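# Clamp four vise blanks, then key in a job code

## Task

Put a blank in each of the four vise stations and clamp it there (pushing a station's valve knob in clamps it, pulling the knob out releases it). Next, switch the selector to JOB, wait until the amber lamp on top of the cabinet goes dark, and then enter the code so that the machine registers exactly 44, 33, 54, 43, 35, 53, 34, 55, 45, in that order, each once, with no other key registered. Only the registered key counts, and it may differ from the key physically pressed. The machine begins in TEACH mode, where presses are not counted, but a press there lights up the key the machine would register (each key's label is printed under it), and this only works while all four stations are empty, so learn the key mapping before loading any blank. When finished, no blank may project beyond either end of its station's moving jaw.

## Robot and tools

Robot: two six-joint arms. left_arm carries a five-finger left hand, right_arm a five-finger right hand (mirror images). Calibrated bases in the scene frame: left_arm at (+0.061, +0.395, +0.001) m, right_arm at (-0.059, -0.344, 0) m, both facing almost straight along +x. A post stands on the floor behind them.

Frames: the scene frame has its origin at table-top height midway between the nominal bases, +z up, +x out over the table, left_arm on the +y side. Reported hand positions, orientations (quat wxyz), velocities and move targets' meaning are in the scene frame, but every pose offset you send is along the current Hand target's own axes. The hand point sits 0.05 m in front of the palm and 0.15 m from the wrist flange: its +z runs along straight fingers, +y out of the palm, +x across the palm away from the thumb for the right hand (toward the thumb for the left). Fingers extend 0.06-0.07 m past it; a wrist bracket on the little-finger side can collide. With fingers level the wrist may hang below the hand point and reach the table first.

A row is always 28 numbers in [-1, 1]: left dx, dy, dz, rx, ry, rz; left little, ring, middle, index, thumb_bend, thumb_turn, force_limit, speed; then the same 14 for the right arm. The six pose numbers are an offset from that arm's Hand target at the start of the action (not a pose, not cumulative from the previous row); 1.0 equals 0.6 m or 180 degrees, and rx, ry, rz form one rotation vector. Send six zeros to leave an arm alone. Finger numbers are targets: +1 open/straight, -1 closed; thumb_turn -1 puts the thumb opposite the fingers. force_limit maps -1..+1 to about 0..10 N at the fingertip (0..15 N for the two thumb motors); speed rises from near zero at -1 to full at +0.48 and above. For gentle grips close at speed -0.94 or lower. There is no no-change code: to keep a hand as is, repeat its last executed eight numbers (or, before any, its hand_measured plus hand_force_limit and hand_speed).

Tools:
- execute_actions(actions, cameras): actions is a list of actions; each action is up to 15 rows, one per 1/30 s step, the last row held to step 15. Empty list returns camera images.
- move(target, speed, blend, stop_force, zero, blocking, cameras): target is one 28-number row or a list of up to 15 rows, each an offset from the same Hand targets at the move's start. Paths are straight, end together, capped at 10 s, and ignore obstacles and the other arm. speed in m/s, 0.002-3.6, default 0.25 (turns at twice that in rad/s); blend in m rounds corners of a list. stop_force, 3-120 N for both arms, ends an arm's path on contact; then its Hand target becomes the pose it backs off to. Use slow speeds (about 0.005 m/s) when pressing knobs or keys. zero (default true) re-zeroes the force baseline before the move. blocking=false returns early, not allowed with stop_force. With stop_force, all rows need identical hand numbers. The result adds a move: line (done, off_target, moving, held, fault) plus limits such as paced or held.
- wait(seconds 0-3600), stop(), zoom_image(camera, region [x0,y0,x1,y1] pixels, at most 504 each side), show_instructions(), zero_wrist_force(arm), finished_scene(scene=1).
Cameras: cam_high, cam_left_wrist, cam_right_wrist, each 896x504.

Results: end_effector position (m), quaternion, velocities (omitted when joints are still), Hand target (your last commanded pose after orientation clipping to 32 degrees from measured; next offsets count from it), joint positions and torques, wrist force/torque in the tool's own axes (plus peak line), and per-hand lists in motor order: hand_measured, hand_stopped_by (moving, target, force, stalled, fault), hand_load_n (positive pushes the finger open; a lost grip shows as load near 0). The hand point often stops short of Hand target; resend the gap as an offset.

Avoid: hitting fixed things or pressing past a firm contact (arms are stiff; contact torque above 139 N m on shoulder/elbow or 26 N m on wrists, or about 150 N outside force, stops the arm for 10 s); bringing the two arms together, which can end the scene; moving a wrist close to its own base's first-joint axis (go round instead); dropping blanks even slightly, releasing moving parts, or anything leaving the table; overloading fingers. Keep motors from overheating by not holding loads or stretched poses needlessly. Loose objects may occasionally get nudged.

Each tool is called after "Emit:" as name([rows], argument=value, ...), one row to a line, values as JSON.

Reference images:

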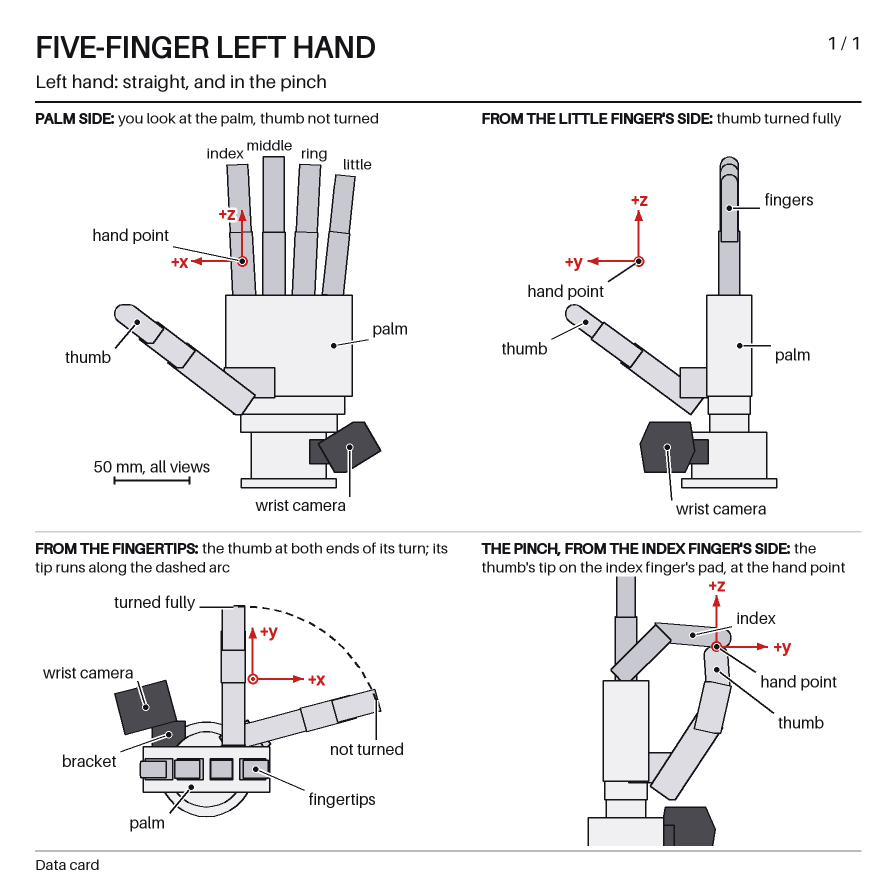

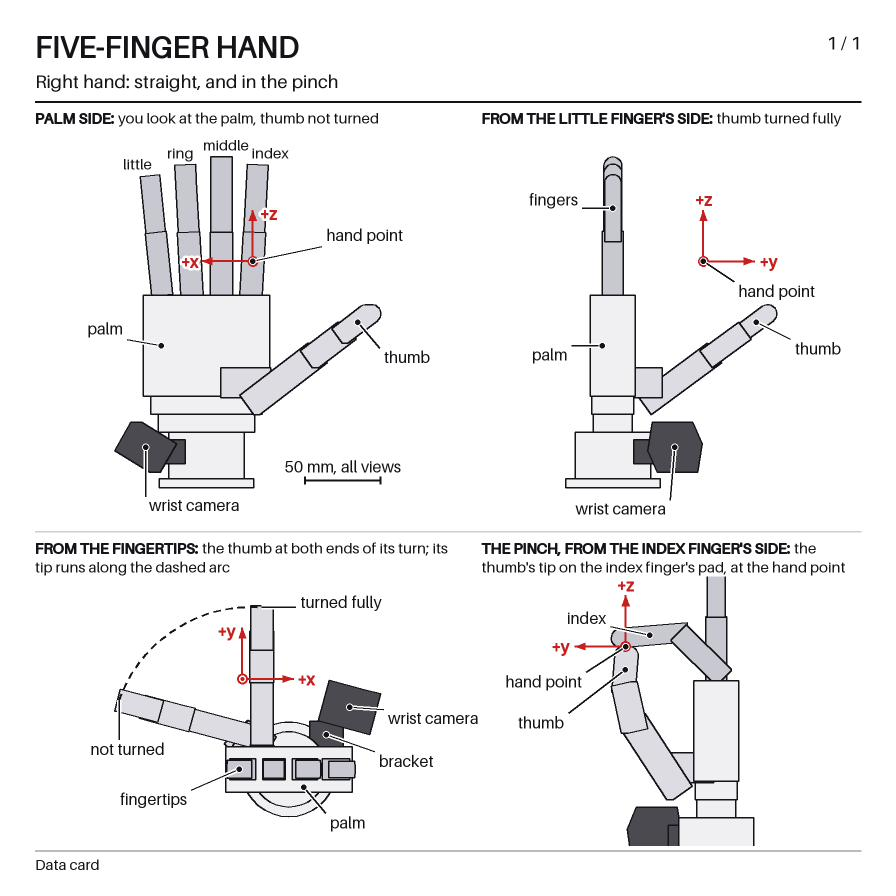

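## Session

Emit:
execute_actions(actions=[])

Scene clock: 0.00 s.
left_arm: end_effector_position=(+0.8436, +0.5829, +0.2729) hand_measured=(+1.000, +1.000, +1.000, +1.000, +1.000, +1.000) hand_load_n=(+0.0, +0.0, +0.0, +0.0, +0.5, +0.0) hand_stopped_by=(target, target, target, target, target, target) hand_force_limit=0.00 hand_speed=-0.80 end_effector_quat_wxyz=(+0.676, +0.428, +0.600, +0.001) | right_arm: end_effector_position=(+0.3476, +0.1473, +0.1024) hand_measured=(+1.000, +1.000, +1.000, +1.000, +1.000, +1.000) hand_load_n=(+0.0, +0.0, +0.0, +0.0, +0.0, +0.0) hand_stopped_by=(target, target, target, target, target, target) hand_force_limit=0.00 hand_speed=-0.80 end_effector_quat_wxyz=(-0.505, +0.669, -0.306, +0.452)
Joint positions: left_arm=[3.834 -2.21 -1.257 3.134 -0.27 -0.628] | right_arm=[0.757 -1.246 2.029 -0.695 1.955 -3.41]
Joint velocities: within noise
Joint torques (N m): no reading
Motor temperatures (°C): left_arm=[28 32 33 37 34 28] | right_arm=[32 32 31 34 38 32]
Wrist force (N): no reading
Wrist torque (N m): no reading
Wrist force, peak (N): no reading
Hand target: left_arm +0.8436, +0.5829, +0.2729; +0.676, +0.428, +0.600, +0.001 | right_arm +0.3476, +0.1473, +0.1024; -0.505, +0.669, -0.306, +0.452

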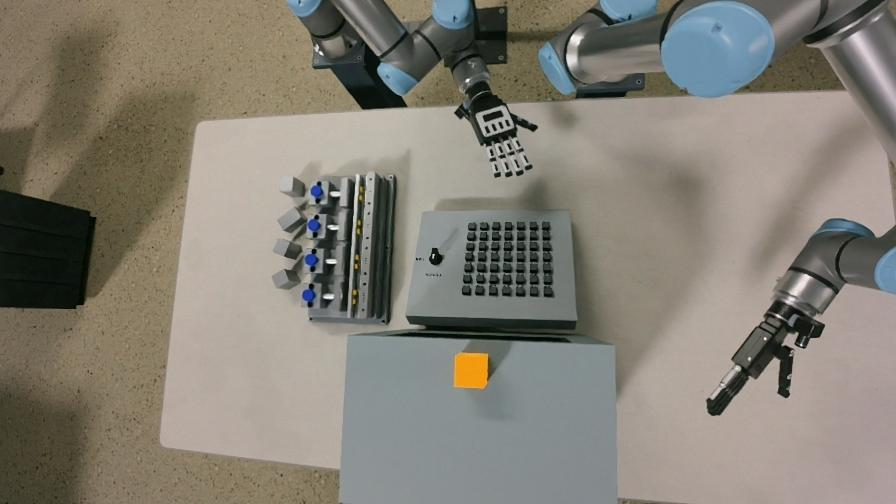

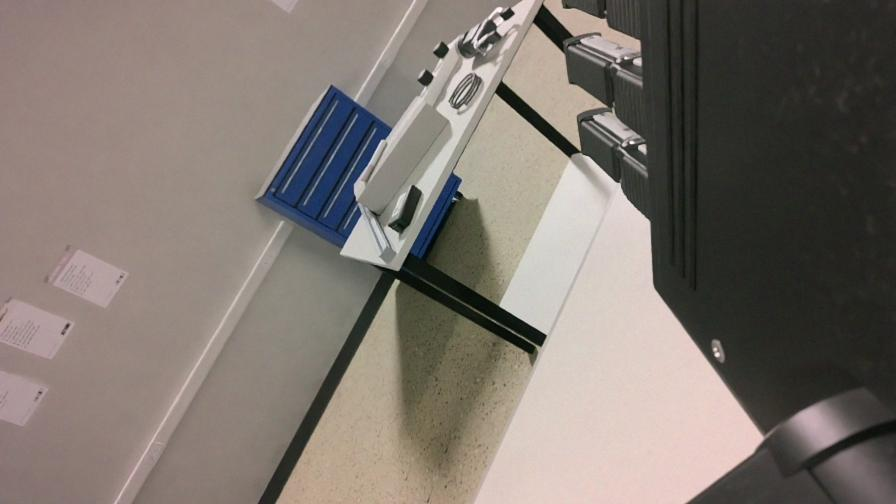

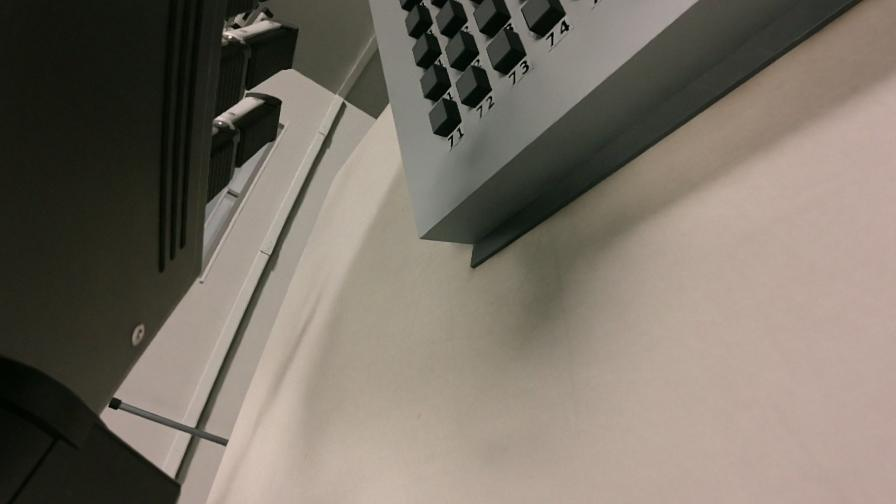

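Emit:
zoom_image(camera="cam_high", region=[260, 160, 420, 340])

Emit:
zoom_image(camera="cam_high", region=[400, 200, 600, 340])

Emit:
zoom_image(camera="cam_right_wrist", region=[350, 0, 750, 225])

Scaled by 2.800 from the camera's image (finer frame: 1280x720).

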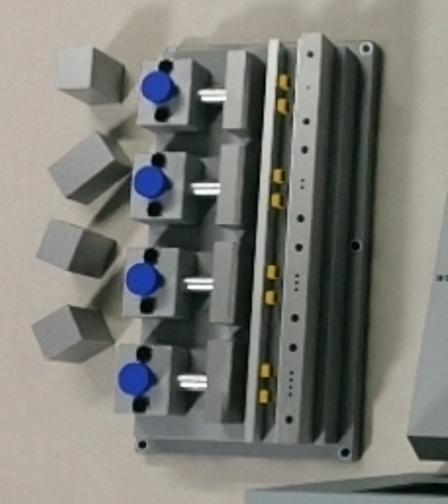

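Scaled by 2.520 from the camera's image (finer frame: 1280x720).

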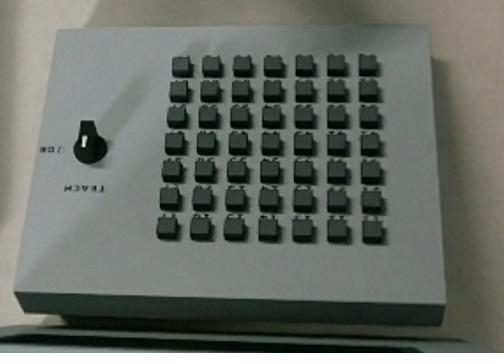

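Scaled by 1.260 from the camera's image (finer frame: 1280x720).

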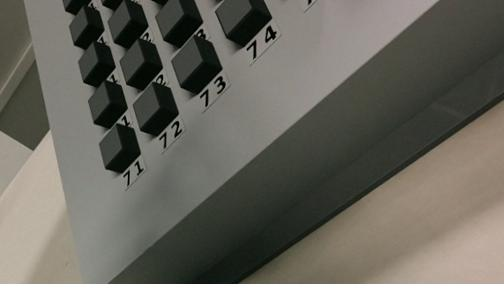

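Emit:
move(target=[0,0,0,0,0,0,1,1,1,1,1,1,0,-0.8,0.3735,-0.3167,-0.0578,-0.4818,0.0266,0.1828,1,1,1,1,1,1,0,-0.8])

Scene clock: 6.40 s.
left_arm: end_effector_position=(+0.8436, +0.5829, +0.2729) hand_measured=(+1.000, +1.000, +1.000, +1.000, +1.000, +1.000) hand_load_n=(+0.0, +0.0, +0.0, +0.0, +0.0, +0.0) hand_stopped_by=(target, target, target, target, target, target) hand_force_limit=0.00 hand_speed=-0.80 end_effector_quat_wxyz=(+0.676, +0.428, +0.600, +0.001) | right_arm: end_effector_position=(+0.3974, -0.0031, +0.3522) hand_measured=(+1.000, +1.000, +1.000, +1.000, +1.000, +1.000) hand_load_n=(+0.0, +0.0, +0.0, +0.0, +0.0, +0.0) hand_stopped_by=(target, target, target, target, target, target) hand_force_limit=0.00 hand_speed=-0.80 end_effector_quat_wxyz=(-0.001, +0.707, -0.707, +0.000)
Joint positions: left_arm=[3.834 -2.21 -1.257 3.134 -0.27 -0.628] | right_arm=[0.277 -0.633 0.132 2.071 1.57 -2.824]
Joint torques (N m): left_arm=[0.61 46.96 18.88 -0.33 0.66 0.04] | right_arm=[7.37 -41.83 -29.4 5.01 2.94 -2.42]
Wrist force (N): left_arm=[0.4 0.0 0.1] | right_arm=[0.6 1.3 -1.7]
Wrist torque (N m): left_arm=[-0.01 -0.06 0.04] | right_arm=[0.11 -0.06 0.16]
Wrist force, peak (N): left_arm=[1.0 -0.1 0.1] | right_arm=[1.0 1.0 -2.2]
Hand target: left_arm +0.8436, +0.5829, +0.2729; +0.676, +0.428, +0.600, +0.001 | right_arm +0.3976, -0.0030, +0.3523; +0.000, +0.707, -0.707, +0.000
Off the commanded pose: left_arm 0.000 m, 0 deg | right_arm 0.000 m, 0 deg.
move: done

Emit:
move(target=[0,0,0,0,0,0,1,1,1,1,1,1,0,-0.8,0.687,-0.238,0,0,0,0,1,1,1,1,1,1,0,-0.8], cameras=["cam_high","cam_right_wrist"])

Scene clock: 9.17 s.
left_arm: end_effector_position=(+0.8436, +0.5829, +0.2729) hand_measured=(+1.000, +1.000, +1.000, +1.000, +1.000, +1.000) hand_load_n=(+0.0, -0.5, -0.5, +0.0, +0.0, +0.0) hand_stopped_by=(target, target, target, target, target, target) hand_force_limit=0.00 hand_speed=-0.80 end_effector_quat_wxyz=(+0.676, +0.428, +0.600, +0.001) | right_arm: end_effector_position=(+0.5386, -0.4149, +0.3510) hand_measured=(+1.000, +1.000, +1.000, +1.000, +1.000, +1.000) hand_load_n=(+0.0, +0.0, +0.0, +0.5, +0.0, +0.0) hand_stopped_by=(target, target, target, target, target, target) hand_force_limit=0.00 hand_speed=-0.80 end_effector_quat_wxyz=(-0.106, +0.685, -0.712, +0.113) end_effector_velocity=(+0.000, -0.001, +0.000) end_effector_angular_velocity=(-0.008, -0.001, +0.000)
Joint positions: left_arm=[3.834 -2.21 -1.257 3.134 -0.27 -0.628] | right_arm=[-0.442 -0.636 0.035 1.878 1.465 -3.489]
Joint velocities: left_arm=[within noise] | right_arm=[0.001 -0.001 0 -0.003 0.007 -0.001]
Joint torques (N m): left_arm=[0.57 47.59 18.7 -0.38 0.67 -0.02] | right_arm=[7.26 -62.5 -28.63 -0.16 2.75 -2.38]
Wrist force (N): left_arm=[0.3 -0.1 0.2] | right_arm=[0.0 1.6 -1.1]
Wrist torque (N m): left_arm=[-0.02 -0.04 0.03] | right_arm=[0.20 0.02 0.15]
Wrist force, peak (N): left_arm=[0.1 -0.3 0.8] | right_arm=[0.5 1.2 -2.2]
Hand target: left_arm +0.8436, +0.5829, +0.2729; +0.676, +0.428, +0.600, +0.001 | right_arm +0.5404, -0.4152, +0.3522; +0.000, +0.707, -0.707, +0.000
Off the commanded pose: left_arm 0.000 m, 0 deg | right_arm 0.002 m, 18 deg.
elbow stopped short (right arm): the move would have taken joint 3 (elbow) straighter than the controller allows.
move: off_target (right_arm)
cam_right_wrist: T_world_to_cam=[[-0.91914, -0.27188, -0.28507, 0.47839], [-0.37177, 0.83798, 0.39947, 0.40732], [0.13027, 0.47315, -0.8713, 0.54417]] pos_world=[0.52024, -0.46874, 0.44779]

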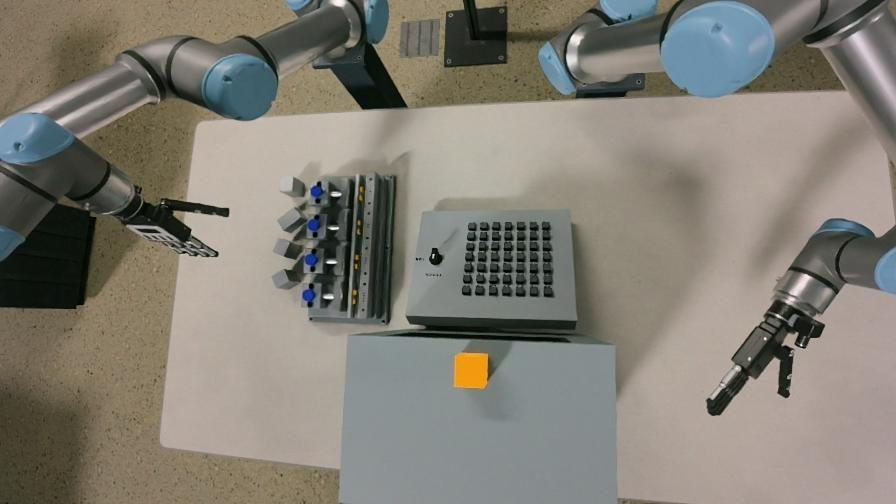

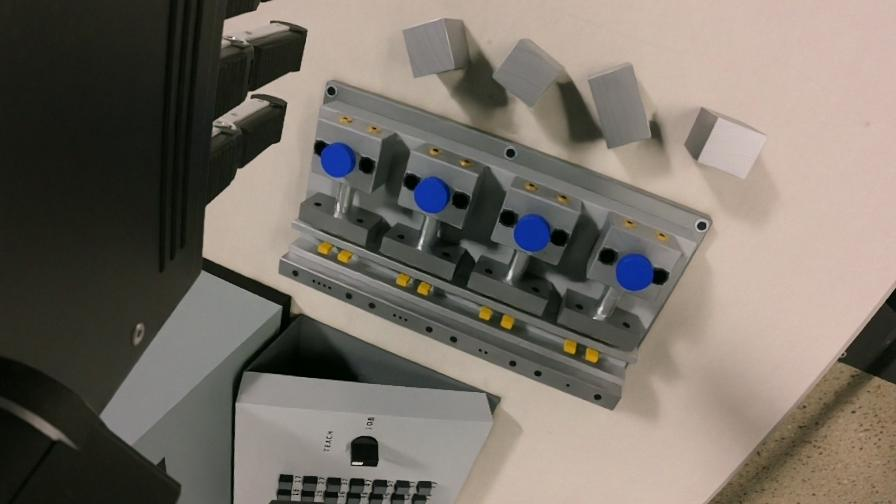

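Emit:
zoom_image(camera="cam_right_wrist", region=[270, 70, 520, 300])

Emit:
zoom_image(camera="cam_right_wrist", region=[460, 150, 720, 420])

Emit:
zoom_image(camera="cam_right_wrist", region=[390, 0, 780, 200])

Scaled by 2.016 from the camera's image (finer frame: 1280x720).

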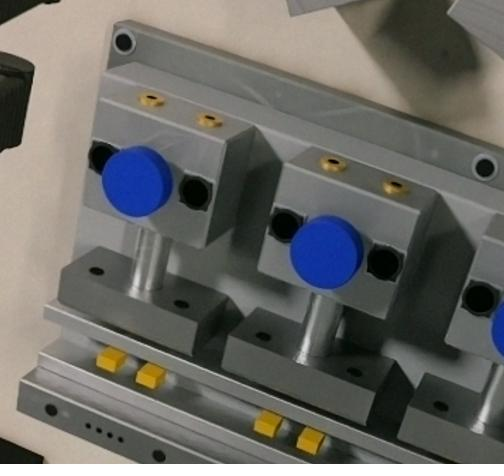

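Scaled by 1.867 from the camera's image (finer frame: 1280x720).

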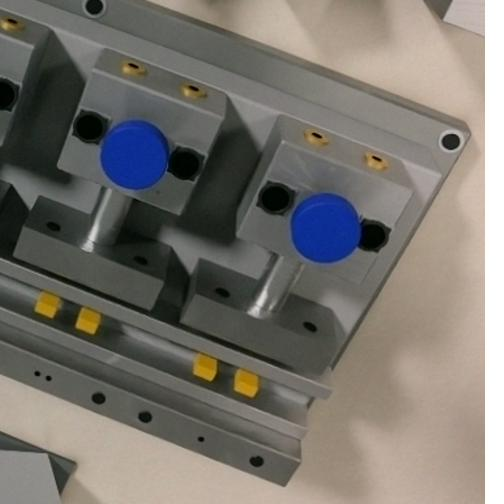

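Scaled by 1.292 from the camera's image (finer frame: 1280x720).

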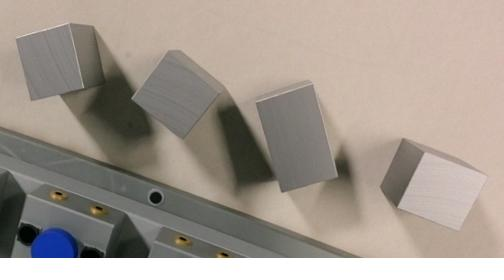

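Emit:
move(target=[0,0,0,0,0,0,1,1,1,1,1,1,0,-0.8,-0.142,0.3673,0.187,0.25,0,0,1,1,1,1,1,1,0,-0.8], cameras=["cam_high","cam_right_wrist"])

Scene clock: 11.93 s.
left_arm: end_effector_position=(+0.8436, +0.5829, +0.2729) hand_measured=(+1.000, +1.000, +1.000, +1.000, +1.000, +1.000) hand_load_n=(+0.0, +0.0, +0.0, +0.0, +0.0, +0.0) hand_stopped_by=(target, target, target, target, target, target) hand_force_limit=0.00 hand_speed=-0.80 end_effector_quat_wxyz=(+0.676, +0.428, +0.600, +0.001) | right_arm: end_effector_position=(+0.3200, -0.3299, +0.2401) hand_measured=(+1.000, +1.000, +1.000, +1.000, +1.000, +1.000) hand_load_n=(+0.0, +0.0, +0.0, +0.0, +0.0, +0.0) hand_stopped_by=(target, target, target, target, target, target) hand_force_limit=0.00 hand_speed=-0.80 end_effector_quat_wxyz=(-0.271, +0.653, -0.653, +0.270)
Joint positions: left_arm=[3.834 -2.21 -1.257 3.134 -0.27 -0.628] | right_arm=[-0.685 -1.821 1.955 0.763 1.132 -3.631]
Joint torques (N m): left_arm=[0.34 46.83 19.08 -0.36 0.63 -0.03] | right_arm=[-5.4 -20.49 -8.13 -1.16 -3.3 -2.25]
Wrist force (N): left_arm=[0.5 -0.1 0.3] | right_arm=[-0.5 1.5 -0.6]
Wrist torque (N m): left_arm=[-0.05 -0.06 0.05] | right_arm=[0.25 0.07 0.06]
Wrist force, peak (N): left_arm=[0.7 0.3 0.3] | right_arm=[-0.5 2.9 -1.2]
Hand target: left_arm +0.8436, +0.5829, +0.2729; +0.676, +0.428, +0.600, +0.001 | right_arm +0.3200, -0.3299, +0.2401; -0.271, +0.653, -0.653, +0.270
Off the commanded pose: left_arm 0.000 m, 0 deg | right_arm 0.000 m, 0 deg.
move: done
cam_right_wrist: T_world_to_cam=[[-0.67733, -0.30678, -0.66866, 0.27216], [-0.54341, 0.82132, 0.17364, 0.4028], [0.49592, 0.48097, -0.72301, 0.28576]] pos_world=[0.26151, -0.38477, 0.31865]

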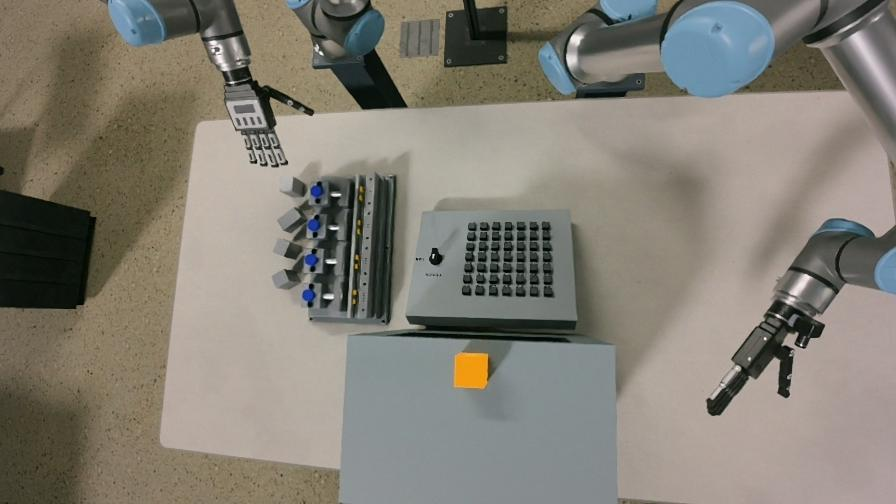

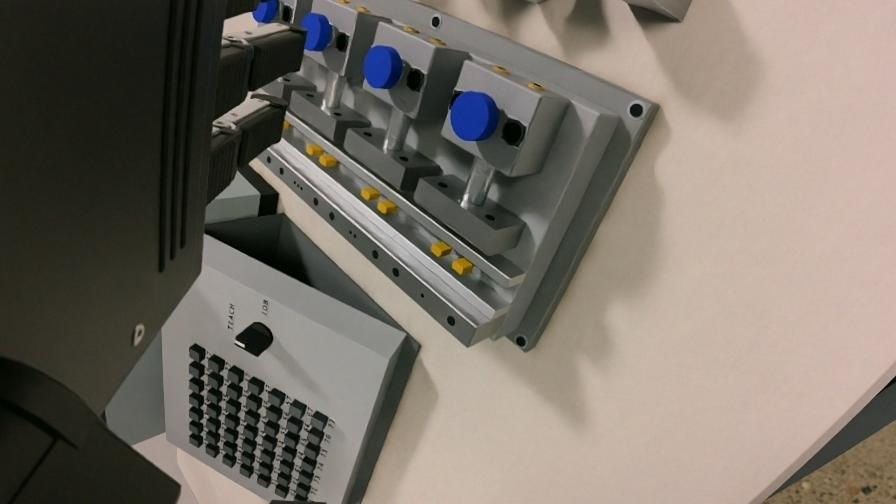

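Emit:
zoom_image(camera="cam_right_wrist", region=[380, 40, 660, 360])

Emit:
zoom_image(camera="cam_right_wrist", region=[150, 230, 430, 504])

Scaled by 1.575 from the camera's image (finer frame: 1280x720).

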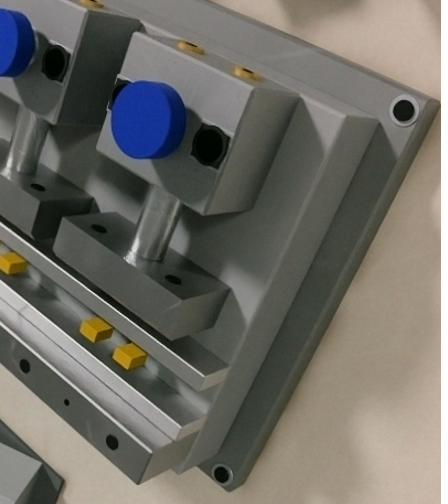

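Scaled by 1.800 from the camera's image (finer frame: 1280x720).

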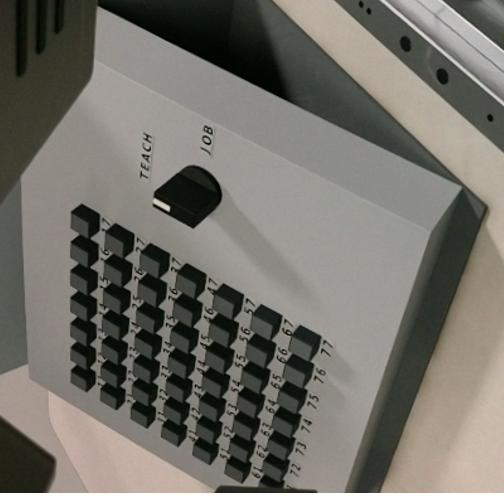

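Emit:
move([
  [-0.2888,-0.221,-0.261,0,0,0,-1,-1,-1,1,1,-1,0,0.2,0,0,0,0,0,0,1,1,1,1,1,1,0,-0.8],
  [-0.5568,-0.7717,-0.0943,0.5374,-0.0008,0.477,-1,-1,-1,1,1,-1,0,0.2,0,0,0,0,0,0,1,1,1,1,1,1,0,-0.8],
], blend=0.05, cameras=["cam_high","cam_left_wrist"])

Scene clock: 21.57 s.
left_arm: end_effector_position=(+0.4670, +0.1501, +0.2805) hand_measured=(-1.000, -1.000, +1.000, +1.000, +1.000, -1.000) hand_load_n=(+0.0, +0.0, +0.0, +0.0, +0.0, +0.0) hand_stopped_by=(target, target, fault, target, target, target) hand_force_limit=0.00 hand_speed=0.20 end_effector_quat_wxyz=(+0.000, +1.000, +0.000, -0.001) end_effector_velocity=(+0.000, +0.000, +0.000) end_effector_angular_velocity=(+0.004, -0.001, -0.002) | right_arm: end_effector_position=(+0.3200, -0.3299, +0.2401) hand_measured=(+1.000, +1.000, +1.000, +1.000, +1.000, +1.000) hand_load_n=(+0.0, +0.0, +0.0, +0.0, +0.0, +0.0) hand_stopped_by=(target, target, target, target, target, target) hand_force_limit=0.00 hand_speed=-0.80 end_effector_quat_wxyz=(-0.271, +0.653, -0.653, +0.270)
Joint positions: left_arm=[3.004 -1.824 -1.43 1.682 -1.571 1.438] | right_arm=[-0.686 -1.821 1.955 0.763 1.131 -3.631]
Joint velocities: left_arm=[-0.003 -0.002 0.003 0 -0.005 -0.001] | right_arm=[within noise]
Joint torques (N m): left_arm=[-9.17 19.94 29.1 -4.39 -1.37 -1.7] | right_arm=[-4.84 -20.49 -8.78 2.59 -3.14 -2.33]
Wrist force (N): left_arm=[0.9 -1.7 -0.6] | right_arm=[-0.5 1.4 -0.8]
Wrist torque (N m): left_arm=[-0.11 -0.11 0.19] | right_arm=[0.26 0.08 0.06]
Wrist force, peak (N): left_arm=[1.2 -1.8 -0.7] | right_arm=[-0.5 1.6 -0.7]
Hand target: left_arm +0.4670, +0.1500, +0.2805; +0.000, +1.000, +0.000, -0.001 | right_arm +0.3200, -0.3299, +0.2401; -0.271, +0.653, -0.653, +0.270
Off the commanded pose: left_arm 0.000 m, 0 deg | right_arm 0.000 m, 0 deg.
move: done
cam_left_wrist: T_world_to_cam=[[0.25167, 0.96686, 0.04303, -0.27831], [0.82394, -0.23738, 0.51456, -0.49595], [0.50772, -0.09404, -0.85637, 0.1342]] pos_world=[0.41054, 0.16398, 0.3821]

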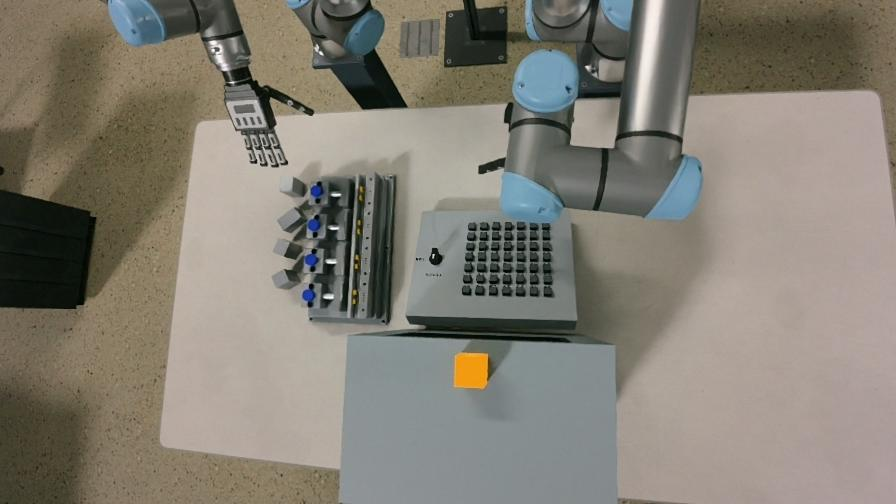

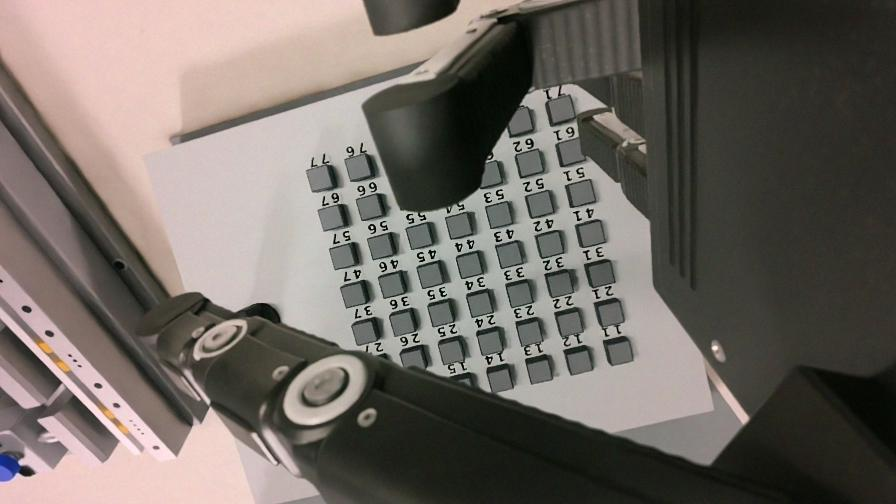

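Emit:
move(target=[0,0,0,0,0,0,-1,-1,-1,-1,-1,1,0,0.2,0,0,0,0,0,0,1,1,1,1,1,1,0,-0.8], cameras=["cam_high","cam_left_wrist"])

Scene clock: 22.90 s.
left_arm: end_effector_position=(+0.4670, +0.1500, +0.2805) hand_measured=(-1.000, -1.000, +1.000, -1.000, -0.412, +1.000) hand_load_n=(+0.0, +0.0, +0.0, +0.5, +6.0, +0.0) hand_stopped_by=(target, target, fault, target, force, target) hand_force_limit=0.00 hand_speed=0.20 end_effector_quat_wxyz=(+0.000, +1.000, +0.000, -0.001) | right_arm: end_effector_position=(+0.3200, -0.3299, +0.2401) hand_measured=(+1.000, +1.000, +1.000, +1.000, +1.000, +1.000) hand_load_n=(+0.0, +0.0, +0.0, +0.0, +0.0, +0.0) hand_stopped_by=(target, target, target, target, target, target) hand_force_limit=0.00 hand_speed=-0.80 end_effector_quat_wxyz=(-0.271, +0.653, -0.653, +0.270)
Joint positions: left_arm=[3.004 -1.824 -1.43 1.682 -1.571 1.437] | right_arm=[-0.686 -1.821 1.955 0.763 1.131 -3.631]
Joint torques (N m): left_arm=[-5.16 20.35 28.92 -4.14 -0.85 -1.43] | right_arm=[-4.41 -19.43 -8.6 2.73 -3.32 -2.24]
Wrist force (N): left_arm=[0.7 -1.8 -0.6] | right_arm=[-0.2 1.3 -0.6]
Wrist torque (N m): left_arm=[-0.12 -0.10 0.18] | right_arm=[0.22 0.03 0.07]
Wrist force, peak (N): left_arm=[0.6 -2.2 -0.7] | right_arm=[-0.4 1.6 -0.7]
Hand target: left_arm +0.4670, +0.1500, +0.2805; +0.000, +1.000, +0.000, -0.001 | right_arm +0.3200, -0.3299, +0.2401; -0.271, +0.653, -0.653, +0.270
Off the commanded pose: left_arm 0.000 m, 0 deg | right_arm 0.000 m, 0 deg.
move: done
cam_left_wrist: T_world_to_cam=[[0.25184, 0.9668, 0.04333, -0.27838], [0.82393, -0.23768, 0.51443, -0.49587], [0.50765, -0.09385, -0.85643, 0.13421]] pos_world=[0.41054, 0.16388, 0.3821]

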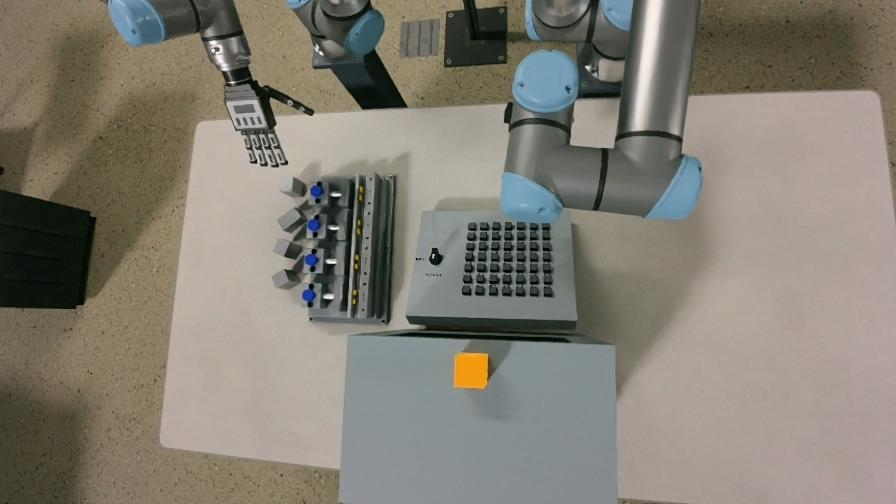

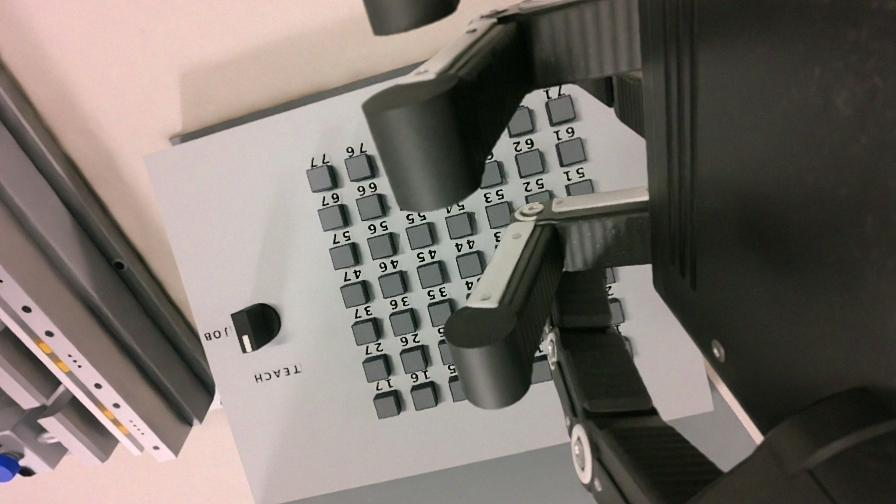

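Emit:
zoom_image(camera="cam_left_wrist", region=[180, 270, 340, 410])

Scaled by 3.150 from the camera's image (finer frame: 1280x720).

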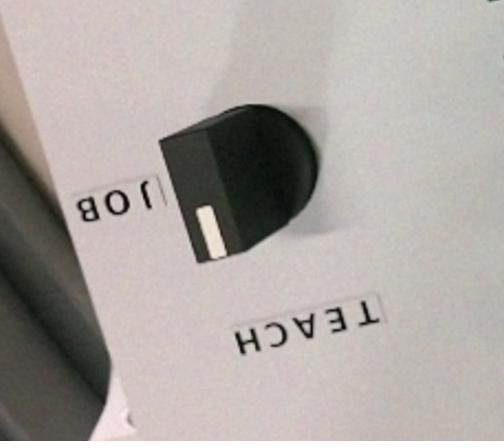

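Emit:
move(target=[0.2417,0.1067,0.134,0,0,0,-1,-1,1,-1,1,-1,0,0.2,-0.415,-0.2934,0.0035,0,-0.055,-0.055,1,1,1,1,1,1,0,-0.8], cameras=["cam_high","cam_left_wrist","cam_right_wrist"], speed=0.15)

Scene clock: 26.40 s.
left_arm: end_effector_position=(+0.6119, +0.0860, +0.1999) hand_measured=(-1.000, -1.000, +1.000, -1.000, +1.000, -1.000) hand_load_n=(+0.0, +0.0, +0.0, +0.0, +0.0, +0.0) hand_stopped_by=(target, target, fault, target, target, target) hand_force_limit=0.00 hand_speed=0.20 end_effector_quat_wxyz=(+0.000, +1.000, +0.000, -0.001) | right_arm: end_effector_position=(+0.4459, -0.0810, +0.3631) hand_measured=(+1.000, +1.000, +1.000, +1.000, +1.000, +1.000) hand_load_n=(+0.0, +0.0, +0.0, +0.0, +0.0, +0.0) hand_stopped_by=(target, target, target, target, target, target) hand_force_limit=0.00 hand_speed=-0.80 end_effector_quat_wxyz=(-0.302, +0.728, -0.569, +0.235)
Joint positions: left_arm=[2.924 -2.261 -0.985 1.674 -1.571 1.358] | right_arm=[0.129 -1.343 1.147 0.983 1.517 -3.195]
Joint torques (N m): left_arm=[-6.42 37.42 28.87 -4.42 -1.12 -1.63] | right_arm=[8.18 -20.37 -33.91 3.11 2.78 2.04]
Wrist force (N): left_arm=[0.5 -1.8 -0.3] | right_arm=[0.3 1.5 -1.2]
Wrist torque (N m): left_arm=[-0.13 -0.06 0.20] | right_arm=[0.30 -0.06 0.05]
Wrist force, peak (N): left_arm=[0.6 -2.3 -0.7] | right_arm=[-0.1 1.5 -1.4]
Hand target: left_arm +0.6119, +0.0860, +0.1999; +0.000, +1.000, +0.000, -0.001 | right_arm +0.4459, -0.0810, +0.3631; -0.302, +0.728, -0.569, +0.235
Off the commanded pose: left_arm 0.000 m, 0 deg | right_arm 0.000 m, 0 deg.
move: done
cam_left_wrist: T_world_to_cam=[[0.25187, 0.96679, 0.04327, -0.24951], [0.82388, -0.23766, 0.51453, -0.58906], [0.50772, -0.09395, -0.85638, -0.01434]] pos_world=[0.55544, 0.09988, 0.3016]
cam_right_wrist: T_world_to_cam=[[-0.58283, -0.46136, -0.66892, 0.4615], [-0.72598, 0.66544, 0.17359, 0.31426], [0.36504, 0.5868, -0.72278, 0.2594]] pos_world=[0.40243, -0.14842, 0.44165]

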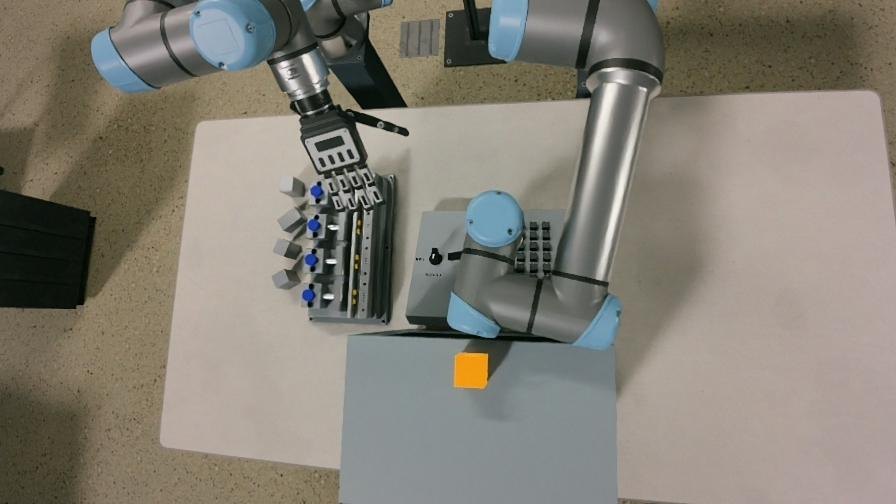

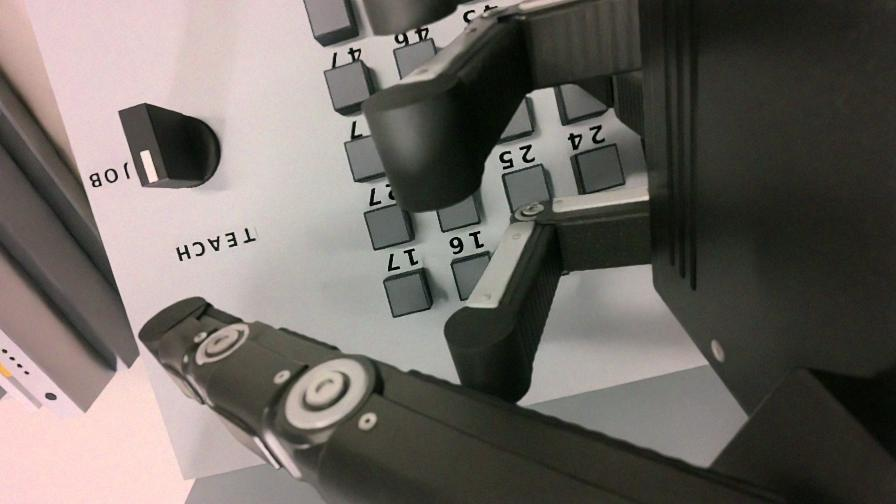

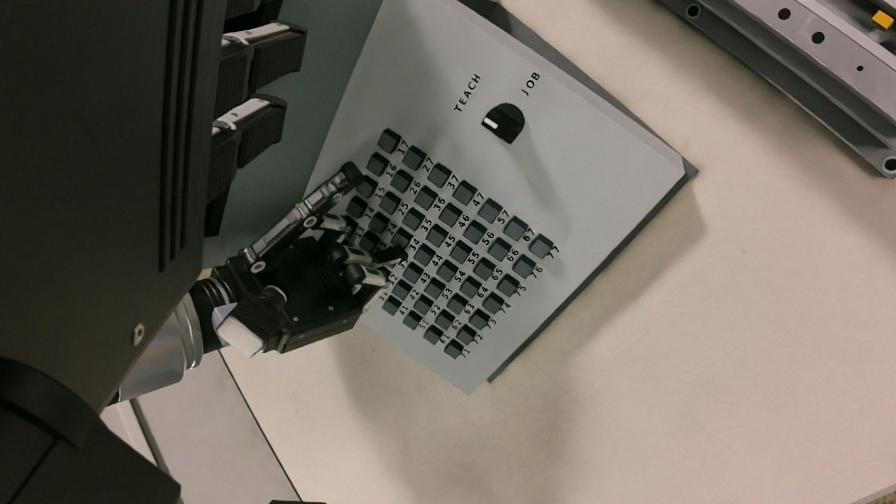

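Emit:
zoom_image(camera="cam_right_wrist", region=[300, 110, 580, 380])

Scaled by 1.800 from the camera's image (finer frame: 1280x720).

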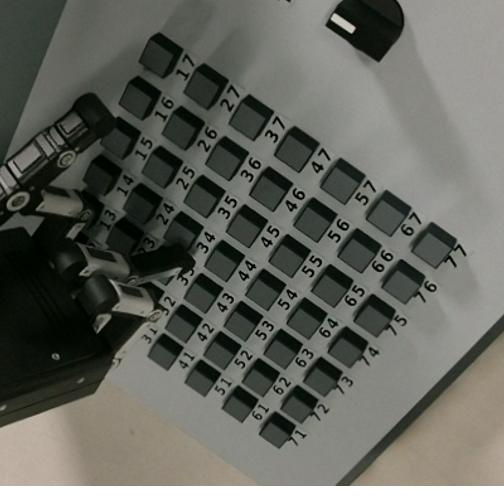

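Emit:
move(target=[-0.0773,-0.0008,-0.0175,0,0.1467,0,-1,-1,1,-1,1,-1,0,0.2,0,0,0,0,0,0,1,1,1,1,1,1,0,-0.8], cameras=["cam_right_wrist"], speed=0.15)

Emit:
zoom_image(camera="cam_right_wrist", region=[300, 110, 580, 380])

Scene clock: 29.47 s.
left_arm: end_effector_position=(+0.5656, +0.0865, +0.2105) hand_measured=(-1.000, -1.000, +1.000, -1.000, +1.000, -1.000) hand_load_n=(+0.0, +0.0, +0.0, +0.0, +0.0, +0.0) hand_stopped_by=(target, target, fault, target, target, target) hand_force_limit=0.00 hand_speed=0.20 end_effector_quat_wxyz=(+0.000, +0.974, +0.000, +0.228) | right_arm: end_effector_position=(+0.4459, -0.0810, +0.3631) hand_measured=(+1.000, +1.000, +1.000, +1.000, +1.000, +1.000) hand_load_n=(+0.0, +0.0, +0.0, +0.0, +0.0, -0.5) hand_stopped_by=(target, target, target, target, target, target) hand_force_limit=0.00 hand_speed=-0.80 end_effector_quat_wxyz=(-0.302, +0.728, -0.569, +0.235)
Joint positions: left_arm=[2.847 -1.89 -1.518 2.279 -1.698 1.309] | right_arm=[0.129 -1.343 1.147 0.983 1.517 -3.195]
Joint torques (N m): left_arm=[-6.44 43.37 7.36 0.17 -1.26 -1.59] | right_arm=[7.79 -20.16 -33.77 2.98 2.85 2.06]
Wrist force (N): left_arm=[1.4 -2.2 -0.6] | right_arm=[0.2 1.5 -1.4]
Wrist torque (N m): left_arm=[-0.17 -0.12 0.28] | right_arm=[0.31 -0.05 0.04]
Wrist force, peak (N): left_arm=[1.3 -2.6 -0.4] | right_arm=[0.3 1.7 -1.2]
Hand target: left_arm +0.5656, +0.0865, +0.2105; +0.000, +0.974, +0.000, +0.228 | right_arm +0.4459, -0.0810, +0.3631; -0.302, +0.728, -0.569, +0.235
Off the commanded pose: left_arm 0.000 m, 0 deg | right_arm 0.000 m, 0 deg.
move: done
cam_right_wrist: T_world_to_cam=[[-0.58286, -0.46139, -0.66888, 0.46153], [-0.72601, 0.6654, 0.17364, 0.31417], [0.36495, 0.58682, -0.72281, 0.25939]] pos_world=[0.40243, -0.14832, 0.44165]

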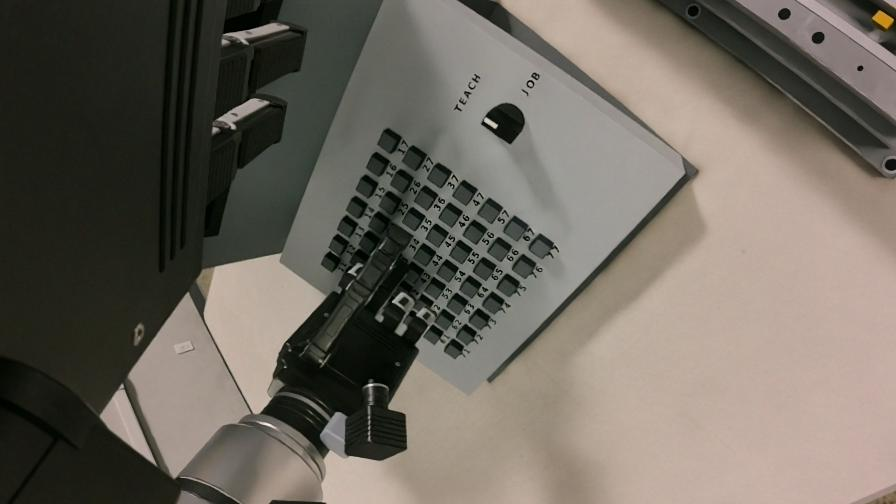

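Scaled by 1.800 from the camera's image (finer frame: 1280x720).

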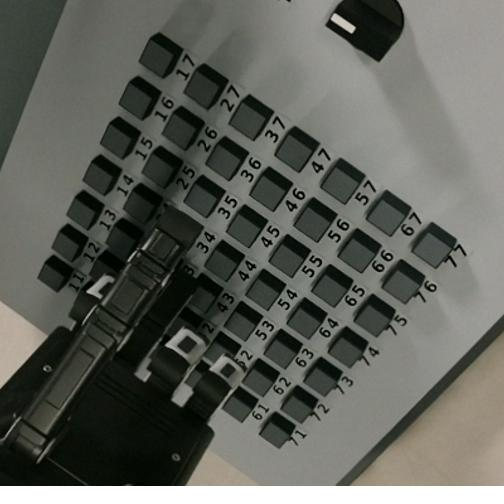

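Emit:
move(target=[0,0,0,0,0,0,-1,-1,1,-1,0,1,0,0.2,0,0,0,0,0,0,1,1,1,1,1,1,0,-0.8], cameras=["cam_right_wrist"])

Emit:
zoom_image(camera="cam_right_wrist", region=[300, 110, 580, 380])

Scene clock: 30.80 s.
left_arm: end_effector_position=(+0.5656, +0.0865, +0.2105) hand_measured=(-1.000, -1.000, +1.000, -1.000, +0.000, +1.000) hand_load_n=(+0.0, +0.0, +0.0, +0.0, +0.0, +0.0) hand_stopped_by=(target, target, fault, target, target, target) hand_force_limit=0.00 hand_speed=0.20 end_effector_quat_wxyz=(+0.000, +0.974, +0.000, +0.228) | right_arm: end_effector_position=(+0.4459, -0.0810, +0.3631) hand_measured=(+1.000, +1.000, +1.000, +1.000, +1.000, +1.000) hand_load_n=(+0.0, +0.0, -0.5, +0.0, +0.0, +0.0) hand_stopped_by=(target, target, target, target, target, target) hand_force_limit=0.00 hand_speed=-0.80 end_effector_quat_wxyz=(-0.302, +0.728, -0.569, +0.235)
Joint positions: left_arm=[2.847 -1.89 -1.518 2.28 -1.698 1.309] | right_arm=[0.129 -1.343 1.147 0.983 1.517 -3.195]
Joint torques (N m): left_arm=[-5.91 43.87 6.99 0.26 -0.8 -1.31] | right_arm=[7.47 -20.08 -33.8 3.2 2.83 1.95]
Wrist force (N): left_arm=[1.3 -2.2 -0.8] | right_arm=[0.2 1.5 -1.1]
Wrist torque (N m): left_arm=[-0.17 -0.13 0.28] | right_arm=[0.29 -0.06 0.04]
Wrist force, peak (N): left_arm=[1.9 -2.3 -0.5] | right_arm=[0.3 1.7 -1.2]
Hand target: left_arm +0.5656, +0.0865, +0.2105; +0.000, +0.974, +0.000, +0.228 | right_arm +0.4459, -0.0810, +0.3631; -0.302, +0.728, -0.569, +0.235
Off the commanded pose: left_arm 0.000 m, 0 deg | right_arm 0.000 m, 0 deg.
move: done
cam_right_wrist: T_world_to_cam=[[-0.58286, -0.46139, -0.66888, 0.46153], [-0.72601, 0.6654, 0.17364, 0.31417], [0.36495, 0.58682, -0.72281, 0.25939]] pos_world=[0.40243, -0.14832, 0.44165]

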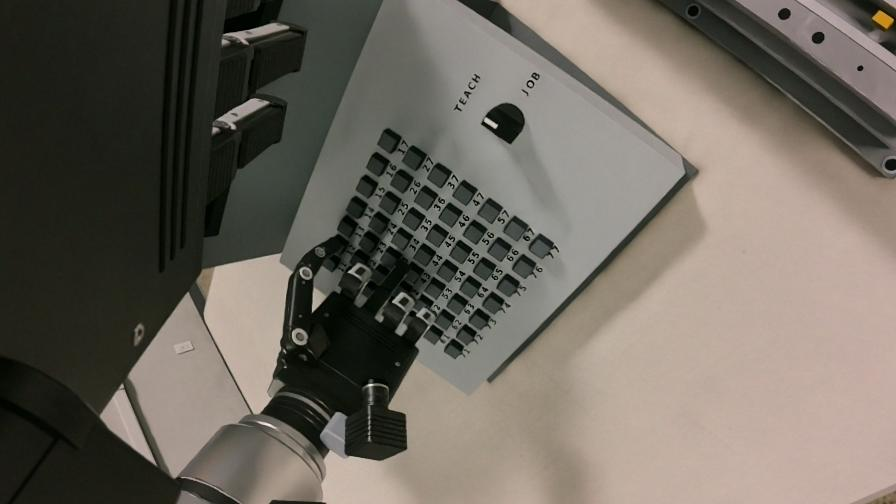

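Scaled by 1.800 from the camera's image (finer frame: 1280x720).

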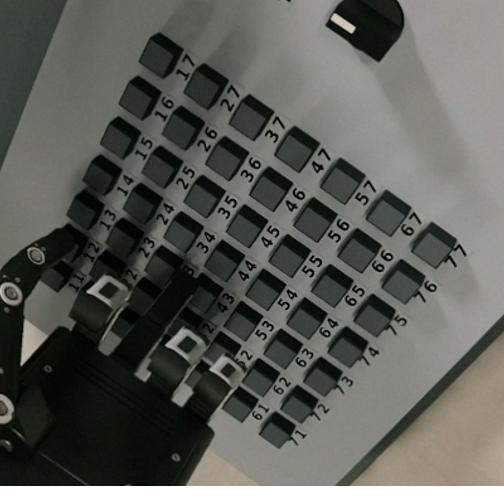

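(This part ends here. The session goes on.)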